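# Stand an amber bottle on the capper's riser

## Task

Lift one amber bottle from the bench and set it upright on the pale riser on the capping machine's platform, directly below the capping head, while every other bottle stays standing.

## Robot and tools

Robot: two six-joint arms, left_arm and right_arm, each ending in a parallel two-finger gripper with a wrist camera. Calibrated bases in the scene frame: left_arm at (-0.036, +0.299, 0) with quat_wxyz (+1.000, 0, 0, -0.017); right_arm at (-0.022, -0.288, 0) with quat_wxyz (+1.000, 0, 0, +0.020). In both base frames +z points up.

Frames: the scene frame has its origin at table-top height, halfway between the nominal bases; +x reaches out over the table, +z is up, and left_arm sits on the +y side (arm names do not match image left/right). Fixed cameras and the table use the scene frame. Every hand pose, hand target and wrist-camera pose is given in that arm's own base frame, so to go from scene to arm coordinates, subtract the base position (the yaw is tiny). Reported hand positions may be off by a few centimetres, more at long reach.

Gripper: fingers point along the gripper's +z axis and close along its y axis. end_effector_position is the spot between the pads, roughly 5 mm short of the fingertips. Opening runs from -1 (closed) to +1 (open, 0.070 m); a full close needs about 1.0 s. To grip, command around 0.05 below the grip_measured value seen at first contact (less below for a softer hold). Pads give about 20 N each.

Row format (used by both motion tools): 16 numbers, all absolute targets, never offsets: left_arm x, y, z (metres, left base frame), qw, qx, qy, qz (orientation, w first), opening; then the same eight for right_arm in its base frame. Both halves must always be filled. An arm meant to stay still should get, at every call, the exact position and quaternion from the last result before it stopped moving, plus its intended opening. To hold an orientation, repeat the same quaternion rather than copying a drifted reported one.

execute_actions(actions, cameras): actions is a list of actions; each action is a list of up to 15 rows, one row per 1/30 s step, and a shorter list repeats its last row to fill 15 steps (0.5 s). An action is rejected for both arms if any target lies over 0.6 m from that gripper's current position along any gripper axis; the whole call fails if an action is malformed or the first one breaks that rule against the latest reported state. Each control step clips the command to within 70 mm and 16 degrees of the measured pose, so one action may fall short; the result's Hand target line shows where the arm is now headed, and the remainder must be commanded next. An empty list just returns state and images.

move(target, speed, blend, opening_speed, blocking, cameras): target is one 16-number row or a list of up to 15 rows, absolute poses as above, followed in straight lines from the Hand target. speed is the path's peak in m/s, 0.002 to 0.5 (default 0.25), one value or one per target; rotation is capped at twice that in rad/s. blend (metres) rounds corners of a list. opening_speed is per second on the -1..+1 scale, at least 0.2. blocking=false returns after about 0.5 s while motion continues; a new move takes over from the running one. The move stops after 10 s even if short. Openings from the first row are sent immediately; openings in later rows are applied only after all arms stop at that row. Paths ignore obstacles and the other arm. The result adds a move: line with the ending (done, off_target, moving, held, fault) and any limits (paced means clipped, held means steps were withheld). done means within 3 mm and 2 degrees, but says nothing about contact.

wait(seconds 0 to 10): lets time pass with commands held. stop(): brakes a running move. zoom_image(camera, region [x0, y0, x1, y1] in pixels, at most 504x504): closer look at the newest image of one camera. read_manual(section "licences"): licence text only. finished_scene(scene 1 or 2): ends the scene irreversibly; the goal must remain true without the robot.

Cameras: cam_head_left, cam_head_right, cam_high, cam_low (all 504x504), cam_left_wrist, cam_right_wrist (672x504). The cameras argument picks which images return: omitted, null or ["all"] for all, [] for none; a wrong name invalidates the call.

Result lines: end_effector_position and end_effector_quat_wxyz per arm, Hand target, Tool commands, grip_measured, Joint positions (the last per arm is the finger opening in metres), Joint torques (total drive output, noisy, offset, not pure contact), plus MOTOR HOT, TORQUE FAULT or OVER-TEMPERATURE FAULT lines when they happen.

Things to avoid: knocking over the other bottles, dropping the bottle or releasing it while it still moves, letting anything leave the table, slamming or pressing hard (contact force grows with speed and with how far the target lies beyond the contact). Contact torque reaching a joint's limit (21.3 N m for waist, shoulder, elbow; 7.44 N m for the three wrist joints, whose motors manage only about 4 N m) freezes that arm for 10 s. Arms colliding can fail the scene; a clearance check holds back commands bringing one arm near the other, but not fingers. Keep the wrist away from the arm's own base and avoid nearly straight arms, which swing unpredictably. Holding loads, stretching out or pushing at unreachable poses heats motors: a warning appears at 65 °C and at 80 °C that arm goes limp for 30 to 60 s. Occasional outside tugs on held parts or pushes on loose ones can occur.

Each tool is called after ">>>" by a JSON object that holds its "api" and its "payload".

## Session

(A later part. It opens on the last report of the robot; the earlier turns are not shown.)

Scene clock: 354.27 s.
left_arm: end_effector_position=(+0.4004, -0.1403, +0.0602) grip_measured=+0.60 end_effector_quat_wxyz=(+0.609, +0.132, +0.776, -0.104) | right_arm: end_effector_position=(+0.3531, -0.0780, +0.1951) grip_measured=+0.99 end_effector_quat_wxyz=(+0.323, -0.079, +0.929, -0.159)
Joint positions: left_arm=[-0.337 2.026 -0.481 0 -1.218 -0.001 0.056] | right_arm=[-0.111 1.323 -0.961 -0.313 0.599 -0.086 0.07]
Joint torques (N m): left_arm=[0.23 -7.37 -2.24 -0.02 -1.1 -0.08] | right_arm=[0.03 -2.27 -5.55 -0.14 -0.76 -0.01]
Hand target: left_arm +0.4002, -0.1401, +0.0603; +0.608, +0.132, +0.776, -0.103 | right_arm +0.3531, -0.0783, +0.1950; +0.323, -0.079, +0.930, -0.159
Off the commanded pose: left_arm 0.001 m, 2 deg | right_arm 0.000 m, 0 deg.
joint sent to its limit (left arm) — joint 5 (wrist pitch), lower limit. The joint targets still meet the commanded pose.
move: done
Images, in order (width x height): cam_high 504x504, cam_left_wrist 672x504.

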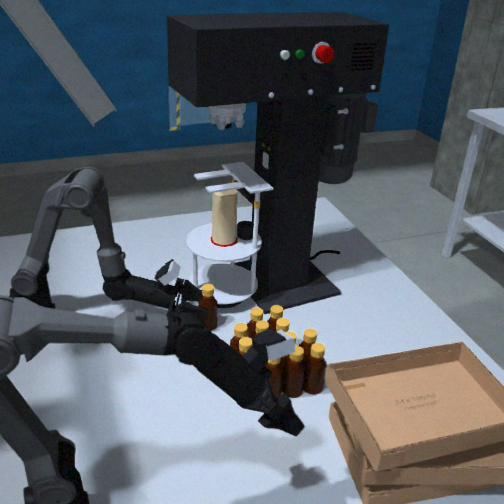

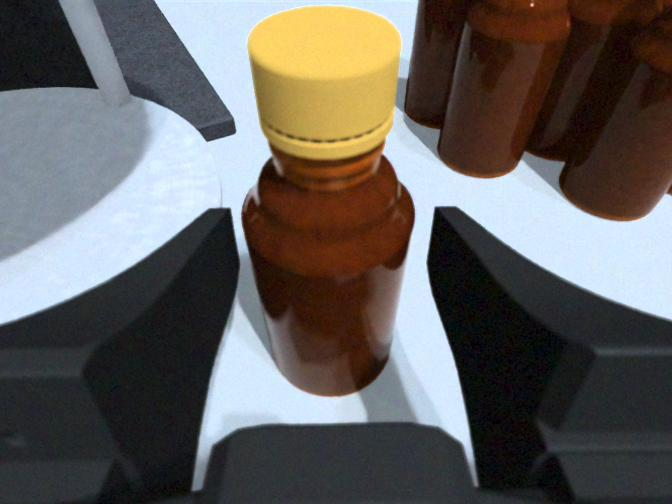

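>>> {"api": "move", "payload": {"target": [[0.4003,-0.1402,0.0603,0.608,0.132,0.776,-0.103,0.02,0.3531,-0.0783,0.195,0.323,-0.079,0.930,-0.159,1],[0.4003,-0.1402,0.13,0.608,0.132,0.776,-0.103,0.02,0.3531,-0.0783,0.195,0.323,-0.079,0.930,-0.159,1]], "speed": 0.1, "opening_speed": 0.5, "cameras": ["cam_left_wrist","cam_high"]}}

Scene clock: 363.07 s.
left_arm: end_effector_position=(+0.4004, -0.1401, +0.1305) grip_measured=+0.30 end_effector_quat_wxyz=(+0.608, +0.132, +0.776, -0.103) | right_arm: end_effector_position=(+0.3531, -0.0780, +0.1951) grip_measured=+0.99 end_effector_quat_wxyz=(+0.323, -0.079, +0.929, -0.159)
Joint positions: left_arm=[-0.337 1.707 -0.515 -0.001 -0.864 0.001 0.045] | right_arm=[-0.111 1.323 -0.961 -0.313 0.599 -0.086 0.07]
Joint torques (N m): left_arm=[-0.4 -6.42 -6.03 -0.21 -1.62 0.06] | right_arm=[0.37 -2.7 -5.75 -0.15 -0.72 0]
Hand target: left_arm +0.4003, -0.1402, +0.1300; +0.608, +0.132, +0.776, -0.103 | right_arm +0.3531, -0.0783, +0.1950; +0.323, -0.079, +0.930, -0.159
Off the commanded pose: left_arm 0.001 m, 0 deg | right_arm 0.000 m, 0 deg.
move: done
Images, in order (width x height): cam_high 504x504, cam_left_wrist 672x504.

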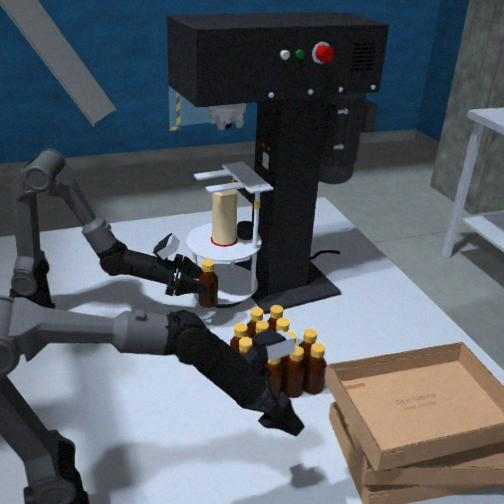

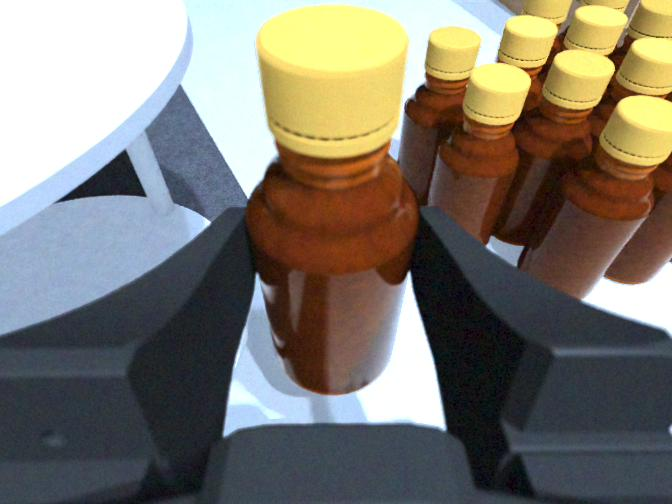

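>>> {"api": "move", "payload": {"target": [[0.34,-0.12,0.26,0.608,0.132,0.776,-0.103,0.02,0.3531,-0.0783,0.195,0.323,-0.079,0.930,-0.159,1],[0.33,-0.027,0.384,0.6175,0,0.7866,0,0.02,0.3531,-0.0783,0.195,0.323,-0.079,0.930,-0.159,1]], "blend": 0.04, "speed": 0.15, "cameras": ["cam_left_wrist","cam_high","cam_head_left","cam_head_right","cam_low"]}}

>>> {"api": "zoom_image", "payload": {"camera": "cam_high", "region": [120, 80, 300, 260]}}

>>> {"api": "zoom_image", "payload": {"camera": "cam_head_left", "region": [40, 110, 180, 250]}}

>>> {"api": "zoom_image", "payload": {"camera": "cam_low", "region": [240, 140, 340, 280]}}

Scene clock: 380.13 s.
left_arm: end_effector_position=(+0.3299, -0.0269, +0.3843) grip_measured=+0.30 end_effector_quat_wxyz=(+0.618, +0.000, +0.786, +0.000) | right_arm: end_effector_position=(+0.3531, -0.0780, +0.1951) grip_measured=+0.99 end_effector_quat_wxyz=(+0.323, -0.079, +0.929, -0.159)
Joint positions: left_arm=[-0.231 0.972 -1.033 0.538 0.45 -0.549 0.045] | right_arm=[-0.111 1.323 -0.961 -0.313 0.599 -0.086 0.07]
Joint torques (N m): left_arm=[-1.09 -2.67 -7.77 0.08 -1.13 0.04] | right_arm=[0.32 -2.72 -5.92 -0.17 -0.69 -0.07]
Hand target: left_arm +0.3300, -0.0270, +0.3840; +0.617, +0.000, +0.787, +0.000 | right_arm +0.3531, -0.0783, +0.1950; +0.323, -0.079, +0.930, -0.159
Off the commanded pose: left_arm 0.000 m, 0 deg | right_arm 0.000 m, 0 deg.
move: done
Images, in order (width x height): cam_head_left 504x504, cam_head_right 504x504, cam_high 504x504, cam_low 504x504, cam_left_wrist 672x504.

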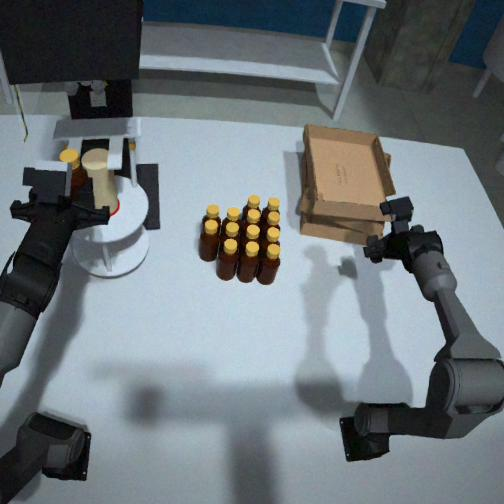

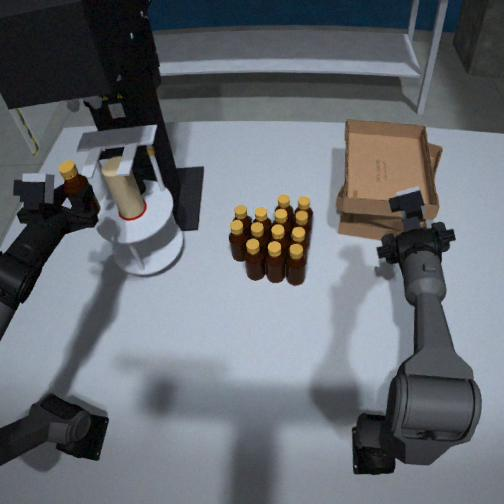

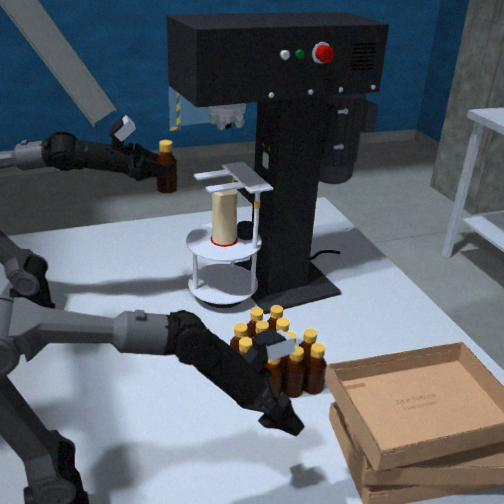

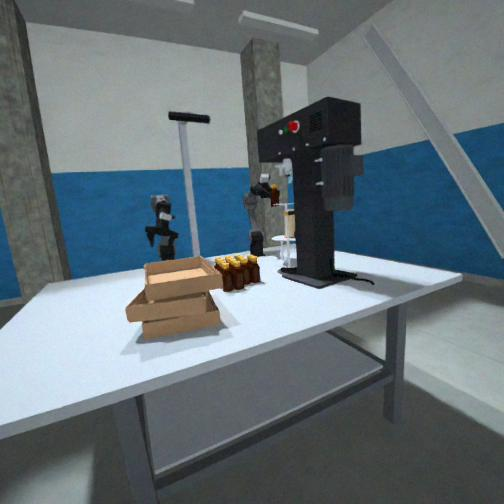

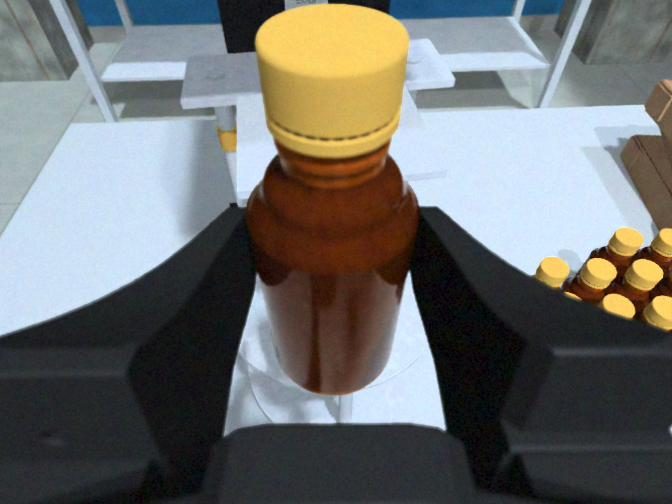

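Scaled by 2.800.

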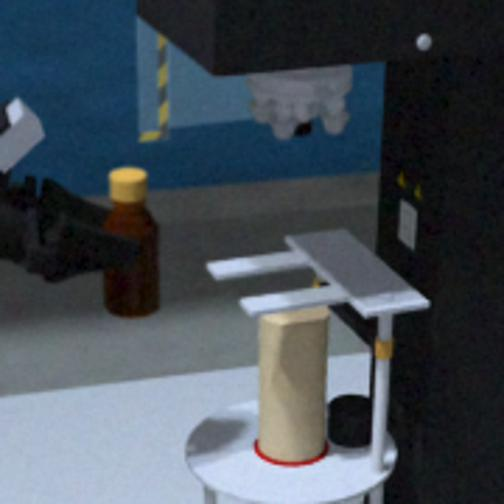

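Scaled by 3.600.

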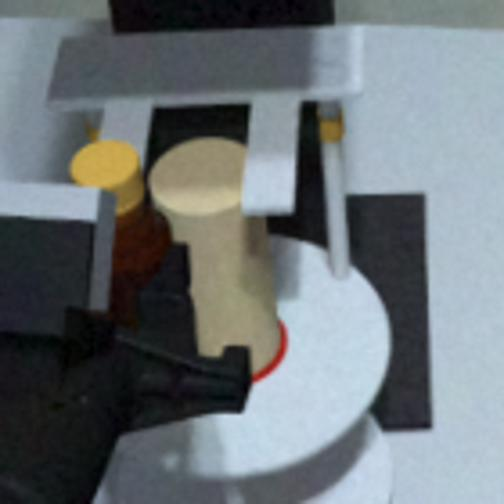

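Scaled by 3.600.

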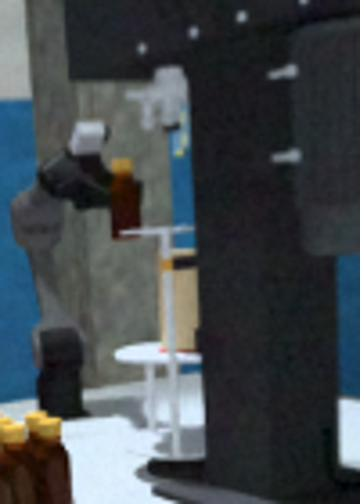

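>>> {"api": "move", "payload": {"target": [[0.362,-0.0352,0.384,0.6175,-0.0,0.7866,0,0.02,0.3531,-0.0783,0.195,0.323,-0.079,0.930,-0.159,1],[0.395,-0.0317,0.384,0.6175,0,0.7866,0,0.02,0.3531,-0.0783,0.195,0.323,-0.079,0.930,-0.159,1]], "speed": 0.07, "cameras": ["cam_left_wrist","cam_high","cam_head_left","cam_head_right"]}}

>>> {"api": "zoom_image", "payload": {"camera": "cam_high", "region": [120, 80, 300, 260]}}

>>> {"api": "zoom_image", "payload": {"camera": "cam_head_left", "region": [40, 110, 180, 250]}}

>>> {"api": "zoom_image", "payload": {"camera": "cam_head_right", "region": [50, 110, 190, 250]}}

Scene clock: 404.20 s.
left_arm: end_effector_position=(+0.3953, -0.0318, +0.3840) grip_measured=+0.30 end_effector_quat_wxyz=(+0.618, +0.000, +0.787, +0.000) | right_arm: end_effector_position=(+0.3531, -0.0780, +0.1951) grip_measured=+0.99 end_effector_quat_wxyz=(+0.323, -0.079, +0.929, -0.159)
Joint positions: left_arm=[-0.175 1.2 -1.171 0.523 0.344 -0.539 0.045] | right_arm=[-0.111 1.323 -0.961 -0.313 0.599 -0.086 0.07]
Joint torques (N m): left_arm=[-0.07 -5.43 -8.87 0.14 -1.15 -0.09] | right_arm=[-0.55 -2.75 -5.47 -0.18 -0.75 0.03]
Hand target: left_arm +0.3950, -0.0317, +0.3840; +0.617, +0.000, +0.787, +0.000 | right_arm +0.3531, -0.0783, +0.1950; +0.323, -0.079, +0.930, -0.159
Off the commanded pose: left_arm 0.000 m, 0 deg | right_arm 0.000 m, 0 deg.
move: done
Images, in order (width x height): cam_head_left 504x504, cam_head_right 504x504, cam_high 504x504, cam_left_wrist 672x504.

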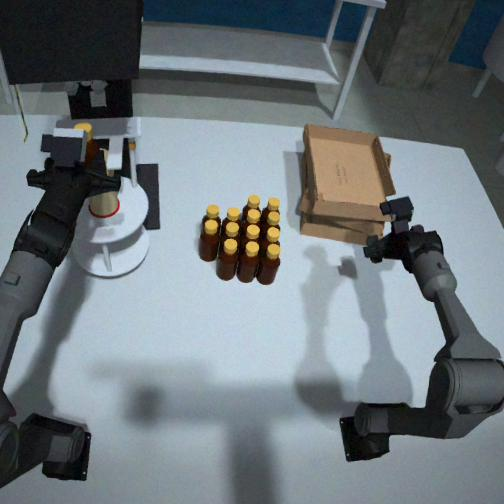

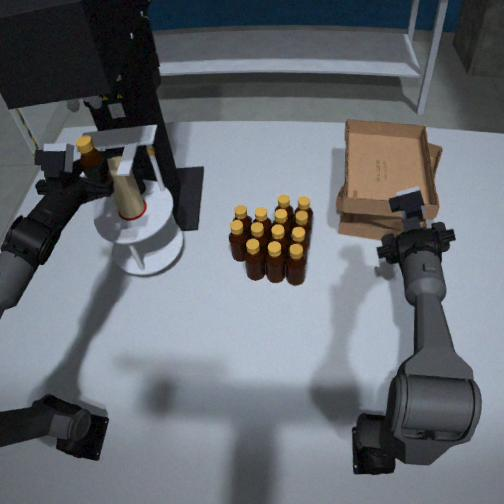

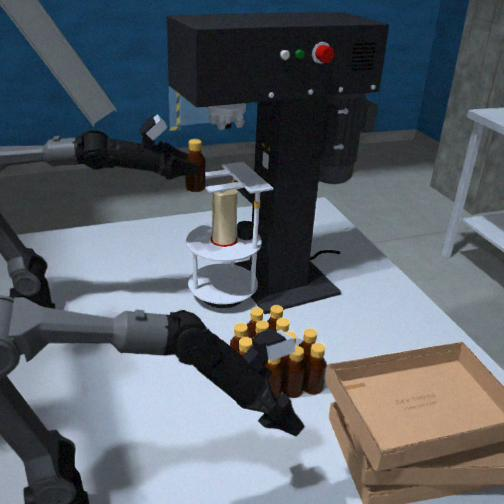

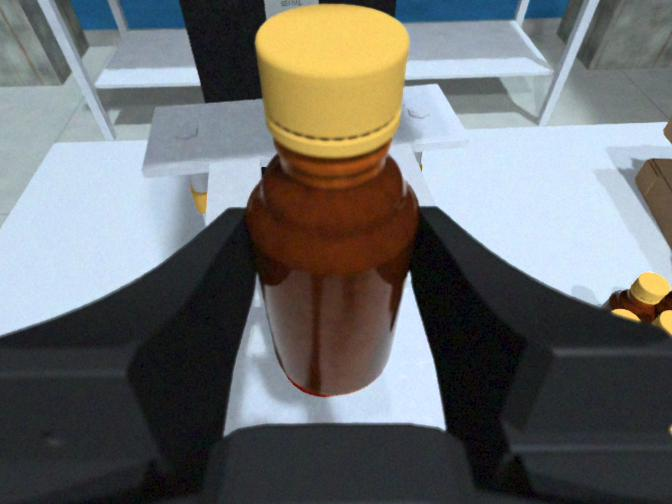

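Scaled by 2.800.

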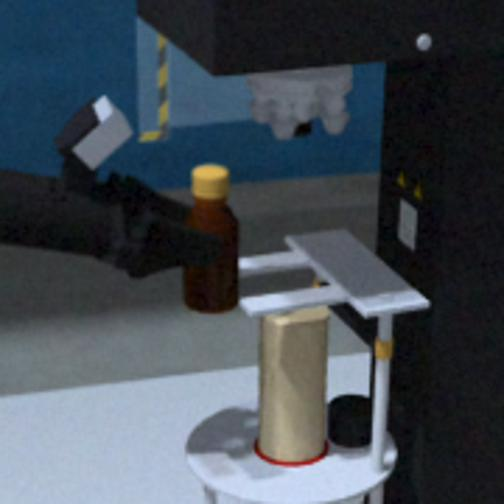

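Scaled by 3.600.

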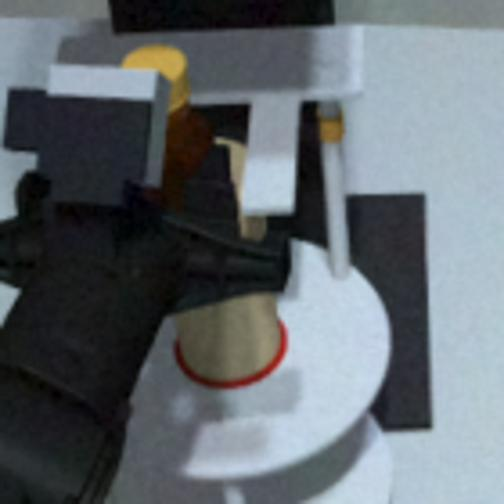

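Scaled by 3.600.

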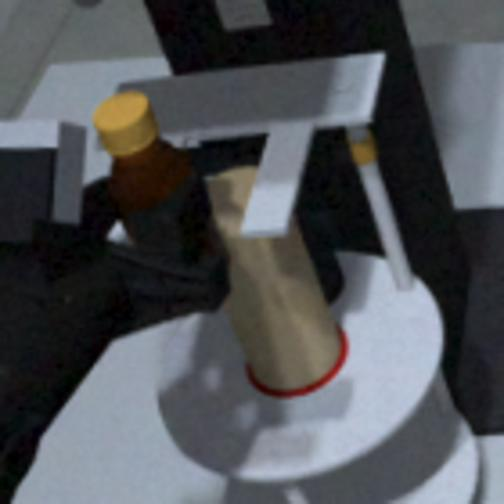

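>>> {"api": "move", "payload": {"target": [0.435,-0.0275,0.384,0.6175,0,0.7866,0,0.02,0.3531,-0.0783,0.195,0.323,-0.079,0.930,-0.159,1], "speed": 0.05, "cameras": ["cam_left_wrist","cam_high","cam_head_right"]}}

>>> {"api": "zoom_image", "payload": {"camera": "cam_high", "region": [140, 100, 280, 240]}}

>>> {"api": "zoom_image", "payload": {"camera": "cam_head_right", "region": [50, 110, 190, 250]}}

Scene clock: 414.97 s.
left_arm: end_effector_position=(+0.4354, -0.0277, +0.3838) grip_measured=+0.30 end_effector_quat_wxyz=(+0.617, +0.000, +0.787, +0.000) | right_arm: end_effector_position=(+0.3531, -0.0780, +0.1951) grip_measured=+0.99 end_effector_quat_wxyz=(+0.323, -0.079, +0.929, -0.159)
Joint positions: left_arm=[-0.125 1.336 -1.281 0.423 0.299 -0.435 0.045] | right_arm=[-0.111 1.323 -0.961 -0.313 0.599 -0.086 0.07]
Joint torques (N m): left_arm=[0.02 -6.59 -8.74 0.05 -1.35 -0.09] | right_arm=[-0.08 -3.14 -5.23 -0.13 -0.73 0.03]
Hand target: left_arm +0.4350, -0.0275, +0.3840; +0.617, +0.000, +0.787, +0.000 | right_arm +0.3531, -0.0783, +0.1950; +0.323, -0.079, +0.930, -0.159
Off the commanded pose: left_arm 0.001 m, 0 deg | right_arm 0.000 m, 0 deg.
move: done
Images, in order (width x height): cam_head_right 504x504, cam_high 504x504, cam_left_wrist 672x504.

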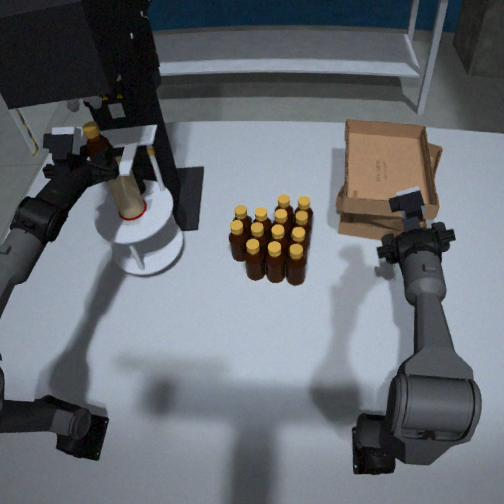

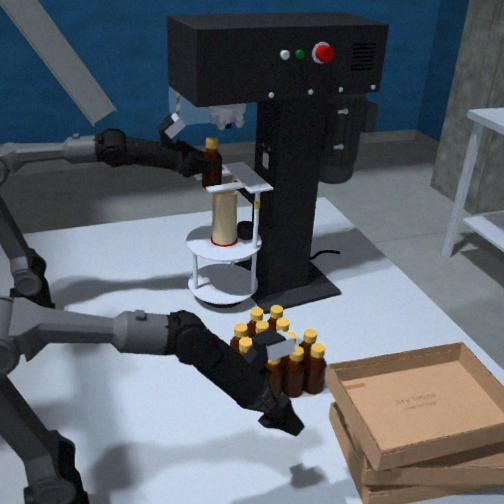

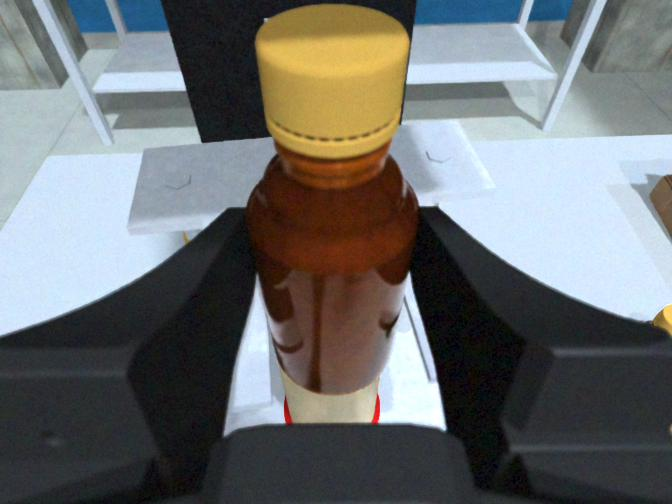

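Scaled by 3.600.

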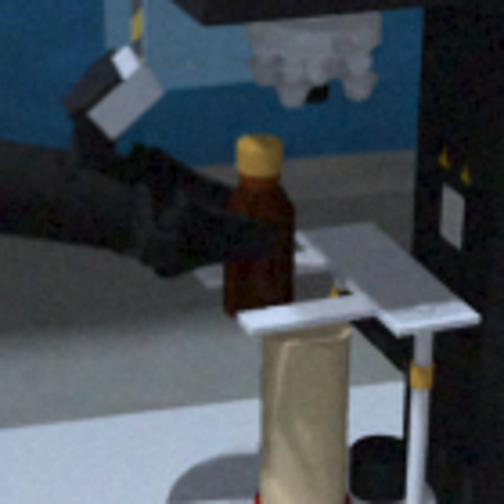

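Scaled by 3.600.

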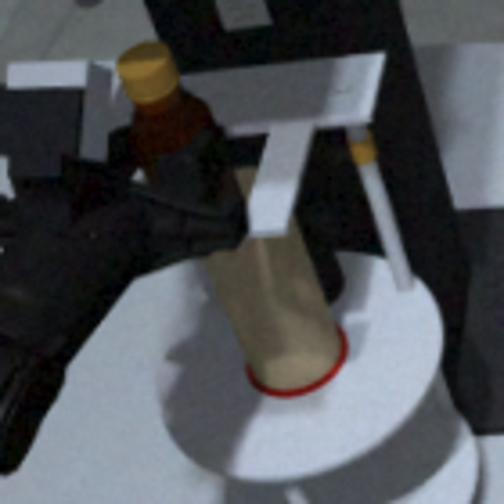

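>>> {"api": "move", "payload": {"target": [0.474,-0.0245,0.384,0.6175,0,0.7866,0,0.02,0.3531,-0.0783,0.195,0.323,-0.079,0.930,-0.159,1], "speed": 0.05, "cameras": ["cam_left_wrist","cam_high","cam_head_right"]}}

>>> {"api": "zoom_image", "payload": {"camera": "cam_high", "region": [140, 100, 280, 240]}}

>>> {"api": "zoom_image", "payload": {"camera": "cam_head_right", "region": [50, 110, 190, 250]}}

Scene clock: 426.37 s.
left_arm: end_effector_position=(+0.4742, -0.0247, +0.3845) grip_measured=+0.30 end_effector_quat_wxyz=(+0.618, +0.000, +0.786, +0.000) | right_arm: end_effector_position=(+0.3531, -0.0780, +0.1951) grip_measured=+0.99 end_effector_quat_wxyz=(+0.323, -0.079, +0.929, -0.159)
Joint positions: left_arm=[-0.095 1.469 -1.411 0.334 0.283 -0.344 0.045] | right_arm=[-0.111 1.323 -0.961 -0.313 0.599 -0.086 0.07]
Joint torques (N m): left_arm=[0.43 -7 -7.94 0.02 -1.36 -0.05] | right_arm=[0.16 -3.29 -5.6 -0.2 -0.71 -0.04]
Hand target: left_arm +0.4740, -0.0245, +0.3840; +0.617, +0.000, +0.787, +0.000 | right_arm +0.3531, -0.0783, +0.1950; +0.323, -0.079, +0.930, -0.159
Off the commanded pose: left_arm 0.001 m, 0 deg | right_arm 0.000 m, 0 deg.
move: done
Images, in order (width x height): cam_head_right 504x504, cam_high 504x504, cam_left_wrist 672x504.

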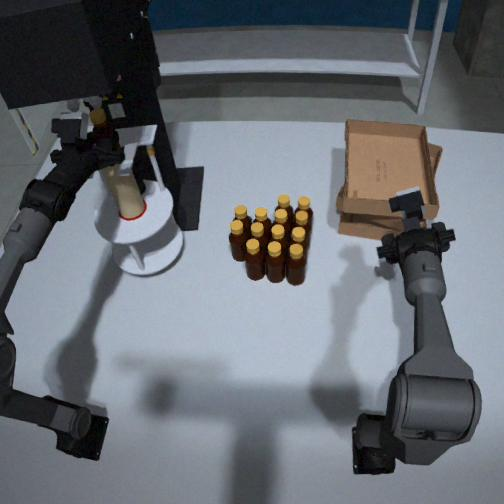

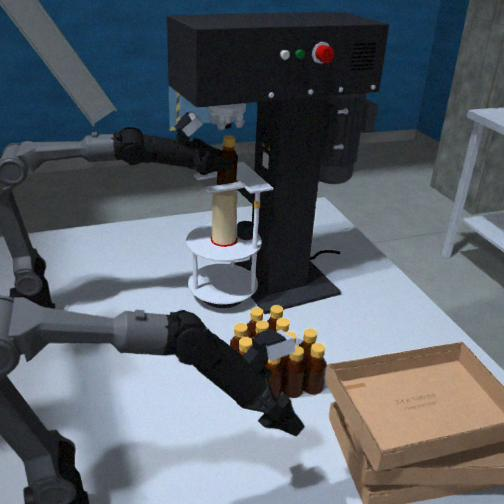

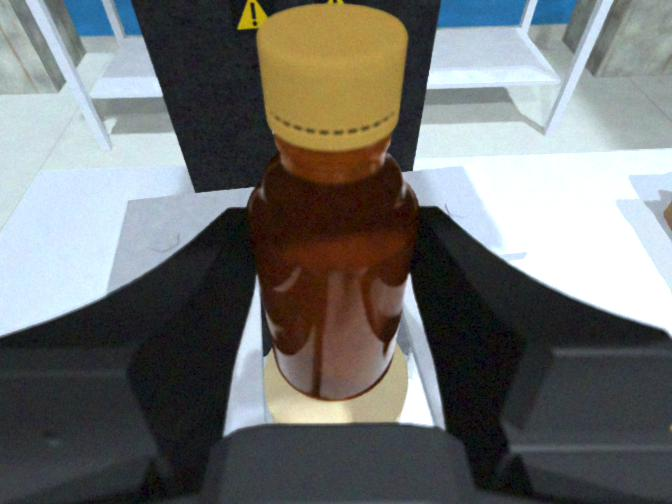

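Scaled by 3.600.

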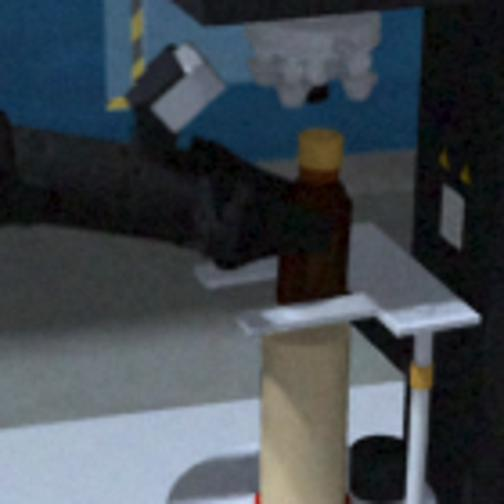

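Scaled by 3.600.

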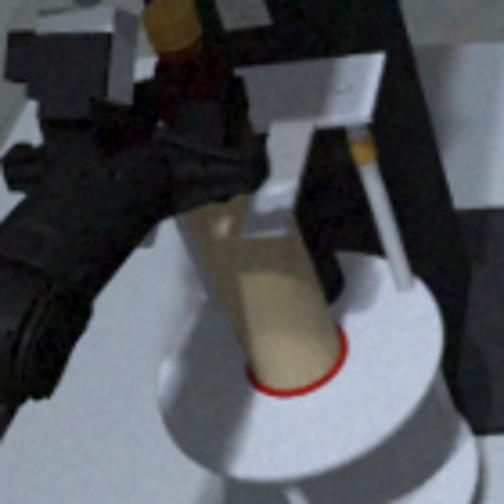

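>>> {"api": "move", "payload": {"target": [0.475,-0.0245,0.371,0.6175,0,0.7866,0,0.02,0.3531,-0.0783,0.195,0.323,-0.079,0.930,-0.159,1], "speed": 0.025, "cameras": ["cam_left_wrist","cam_high"]}}

>>> {"api": "zoom_image", "payload": {"camera": "cam_high", "region": [170, 130, 270, 230]}}

Scene clock: 433.70 s.
left_arm: end_effector_position=(+0.4748, -0.0249, +0.3714) grip_measured=+0.30 end_effector_quat_wxyz=(+0.618, +0.000, +0.786, -0.001) | right_arm: end_effector_position=(+0.3531, -0.0780, +0.1951) grip_measured=+0.99 end_effector_quat_wxyz=(+0.323, -0.079, +0.929, -0.159)
Joint positions: left_arm=[-0.095 1.467 -1.356 0.404 0.234 -0.417 0.046] | right_arm=[-0.111 1.323 -0.961 -0.313 0.599 -0.086 0.07]
Joint torques (N m): left_arm=[0.47 -5.37 -7.96 0.08 -1.01 0.04] | right_arm=[0.16 -3.44 -5.48 -0.24 -0.69 -0.05]
Hand target: left_arm +0.4750, -0.0245, +0.3710; +0.617, +0.000, +0.787, +0.000 | right_arm +0.3531, -0.0783, +0.1950; +0.323, -0.079, +0.930, -0.159
Off the commanded pose: left_arm 0.001 m, 0 deg | right_arm 0.000 m, 0 deg.
move: done
Images, in order (width x height): cam_high 504x504, cam_left_wrist 672x504.

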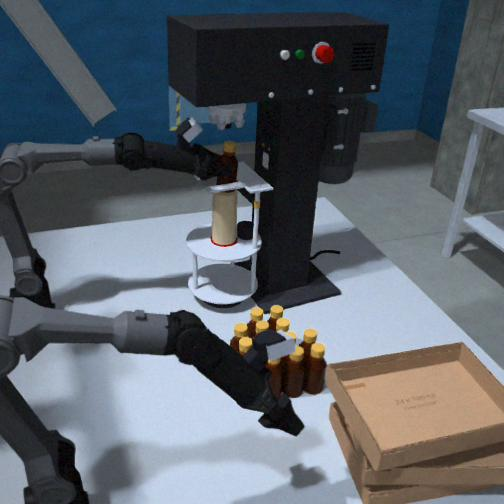

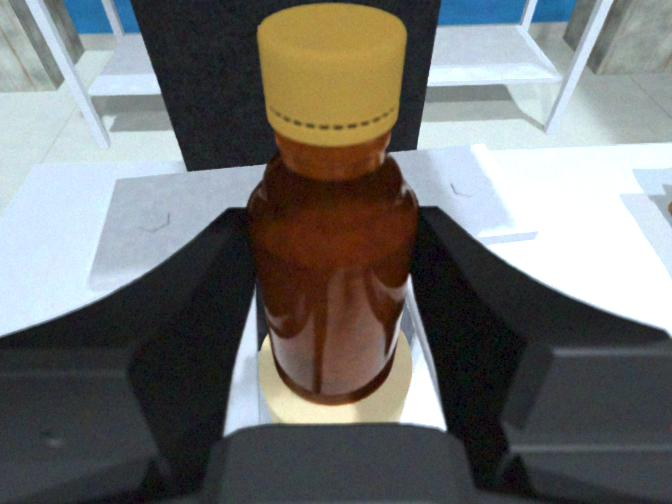

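Scaled by 5.040.

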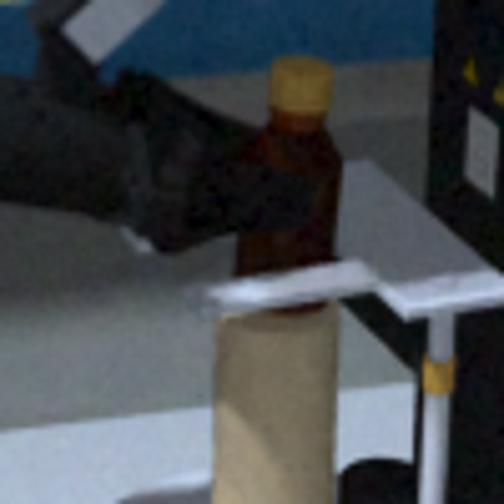

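>>> {"api": "move", "payload": {"target": [0.475,-0.0245,0.3675,0.6175,0,0.7866,0,0.02,0.3531,-0.0783,0.195,0.323,-0.079,0.930,-0.159,1], "speed": 0.02, "cameras": ["cam_left_wrist","cam_high"]}}

>>> {"api": "zoom_image", "payload": {"camera": "cam_high", "region": [170, 130, 270, 230]}}

Scene clock: 440.60 s.
left_arm: end_effector_position=(+0.4750, -0.0249, +0.3682) grip_measured=+0.30 end_effector_quat_wxyz=(+0.618, +0.000, +0.786, +0.000) | right_arm: end_effector_position=(+0.3531, -0.0780, +0.1951) grip_measured=+0.99 end_effector_quat_wxyz=(+0.323, -0.079, +0.929, -0.159)
Joint positions: left_arm=[-0.095 1.467 -1.343 0.428 0.221 -0.441 0.046] | right_arm=[-0.111 1.323 -0.961 -0.313 0.599 -0.086 0.07]
Joint torques (N m): left_arm=[0.01 -4.47 -4.99 -0.02 -0.45 -0.03] | right_arm=[0.14 -3.33 -5.33 -0.21 -0.69 -0.08]
Hand target: left_arm +0.4750, -0.0245, +0.3675; +0.617, +0.000, +0.787, +0.000 | right_arm +0.3531, -0.0783, +0.1950; +0.323, -0.079, +0.930, -0.159
Off the commanded pose: left_arm 0.001 m, 0 deg | right_arm 0.000 m, 0 deg.
move: done
Images, in order (width x height): cam_high 504x504, cam_left_wrist 672x504.

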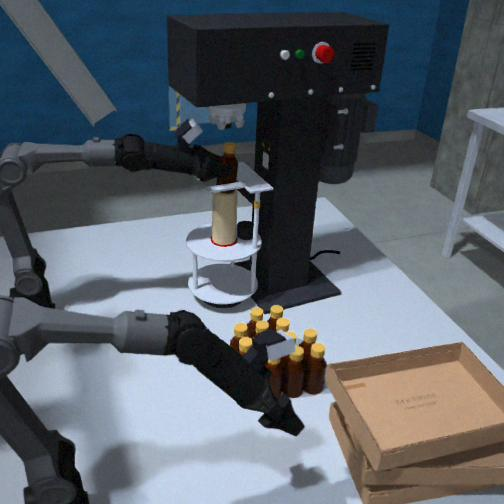

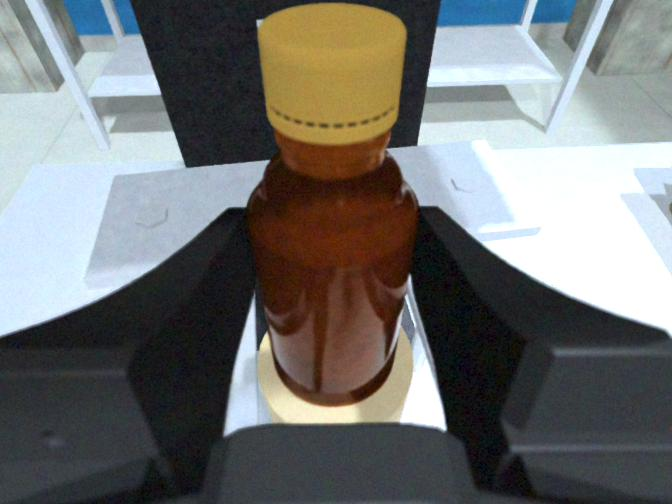

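Scaled by 5.040.

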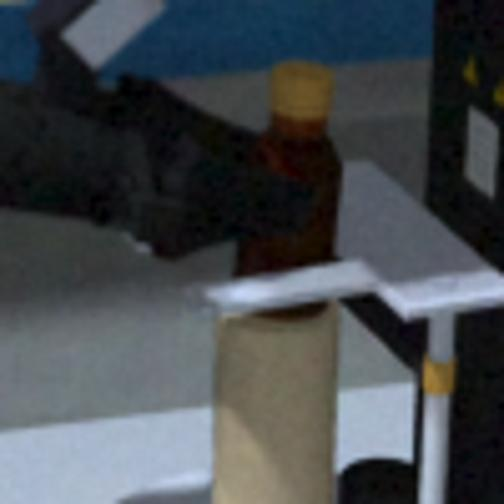

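>>> {"api": "move", "payload": {"target": [0.475,-0.0247,0.3680,0.6175,0,0.7866,0,0.5,0.3531,-0.0783,0.195,0.323,-0.079,0.930,-0.159,1], "speed": 0.02, "opening_speed": 0.3, "cameras": ["cam_left_wrist","cam_high"]}}

>>> {"api": "zoom_image", "payload": {"camera": "cam_high", "region": [170, 130, 270, 230]}}

Scene clock: 449.03 s.
left_arm: end_effector_position=(+0.4751, -0.0246, +0.3674) grip_measured=+0.50 end_effector_quat_wxyz=(+0.617, +0.000, +0.787, +0.000) | right_arm: end_effector_position=(+0.3531, -0.0780, +0.1951) grip_measured=+0.99 end_effector_quat_wxyz=(+0.323, -0.079, +0.929, -0.159)
Joint positions: left_arm=[-0.095 1.468 -1.344 0.427 0.225 -0.441 0.052] | right_arm=[-0.111 1.323 -0.961 -0.313 0.599 -0.086 0.07]
Joint torques (N m): left_arm=[-1.04 -6.49 -8.74 0.07 -0.98 -0.09] | right_arm=[0.28 -3.54 -5.65 -0.23 -0.73 -0.06]
Hand target: left_arm +0.4750, -0.0247, +0.3680; +0.617, +0.000, +0.787, +0.000 | right_arm +0.3531, -0.0783, +0.1950; +0.323, -0.079, +0.930, -0.159
Off the commanded pose: left_arm 0.001 m, 0 deg | right_arm 0.000 m, 0 deg.
move: done
Images, in order (width x height): cam_high 504x504, cam_left_wrist 672x504.

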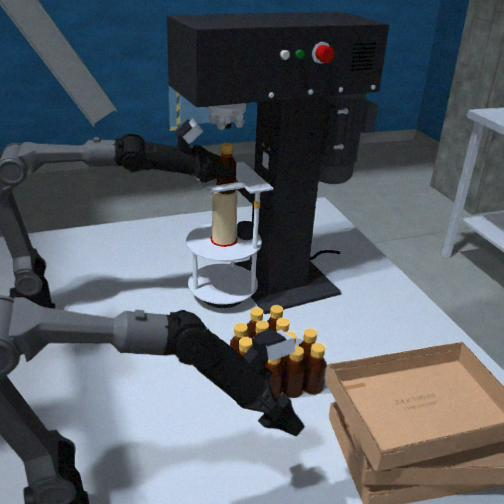

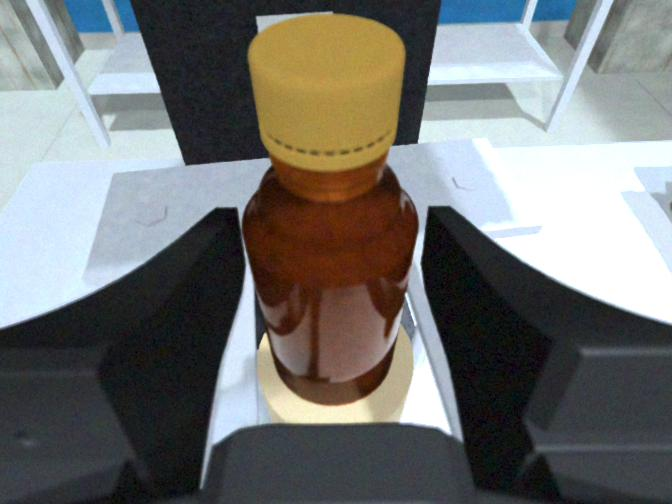

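Scaled by 5.040.

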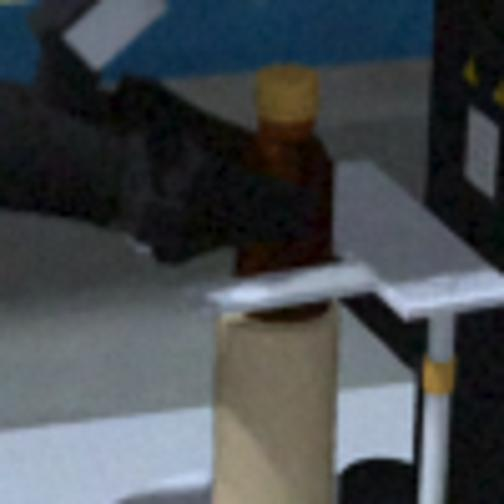

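>>> {"api": "move", "payload": {"target": [[0.475,-0.0235,0.3680,0.6175,0,0.7866,0,0.75,0.3531,-0.0783,0.195,0.323,-0.079,0.930,-0.159,1],[0.40,-0.027,0.371,0.6175,0,0.7866,0,0.75,0.3531,-0.0783,0.195,0.323,-0.079,0.930,-0.159,1],[0.31,-0.03,0.371,0.6175,0,0.7866,0,0.75,0.3531,-0.0783,0.195,0.323,-0.079,0.930,-0.159,1]], "speed": [0.02,0.06,0.1], "opening_speed": 0.4, "blend": [0,0.01,0], "cameras": ["cam_left_wrist","cam_high","cam_head_left"]}}

>>> {"api": "zoom_image", "payload": {"camera": "cam_high", "region": [150, 80, 290, 220]}}

Scene clock: 461.03 s.
left_arm: end_effector_position=(+0.3099, -0.0299, +0.3711) grip_measured=+0.75 end_effector_quat_wxyz=(+0.618, +0.000, +0.786, +0.000) | right_arm: end_effector_position=(+0.3531, -0.0780, +0.1951) grip_measured=+0.99 end_effector_quat_wxyz=(+0.323, -0.079, +0.929, -0.159)
Joint positions: left_arm=[-0.308 0.896 -0.946 0.684 0.486 -0.7 0.061] | right_arm=[-0.111 1.323 -0.961 -0.313 0.599 -0.086 0.07]
Joint torques (N m): left_arm=[-0.63 -1.16 -6.94 0 -0.88 0.03] | right_arm=[0.28 -3.35 -5.33 -0.2 -0.72 -0.05]
Hand target: left_arm +0.3100, -0.0300, +0.3710; +0.617, +0.000, +0.787, +0.000 | right_arm +0.3531, -0.0783, +0.1950; +0.323, -0.079, +0.930, -0.159
Off the commanded pose: left_arm 0.000 m, 0 deg | right_arm 0.000 m, 0 deg.
move: done
Images, in order (width x height): cam_head_left 504x504, cam_high 504x504, cam_left_wrist 672x504.

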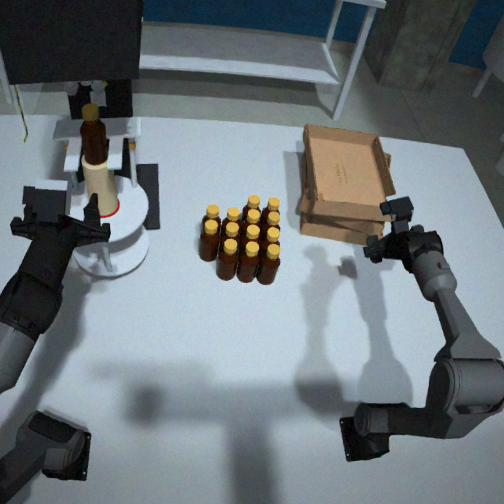

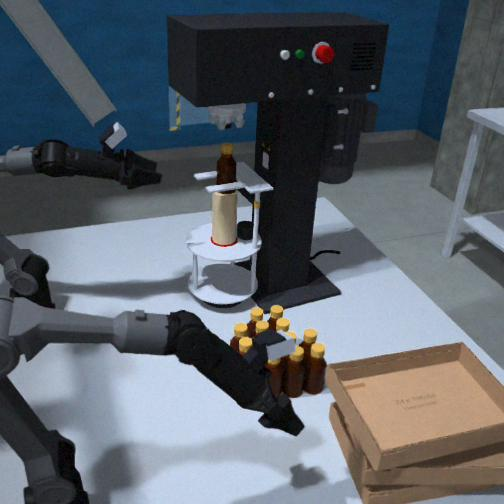

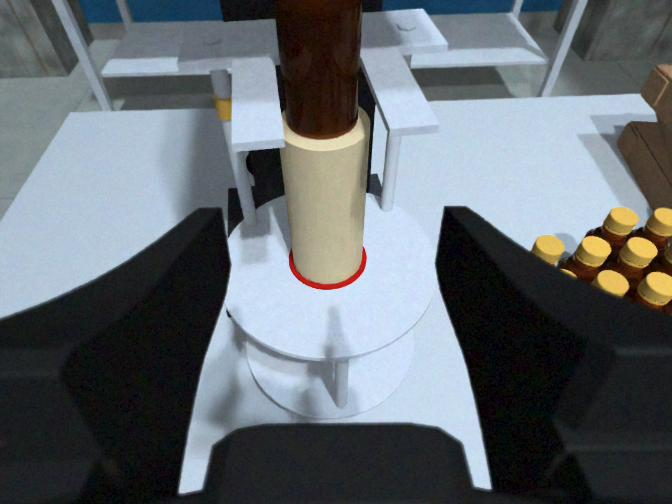

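Scaled by 3.600.

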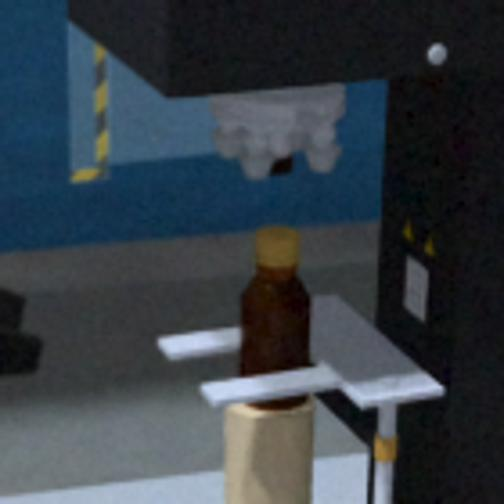

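>>> {"api": "finished_scene", "payload": {"scene": 1}}

The scene is finished: the task was done.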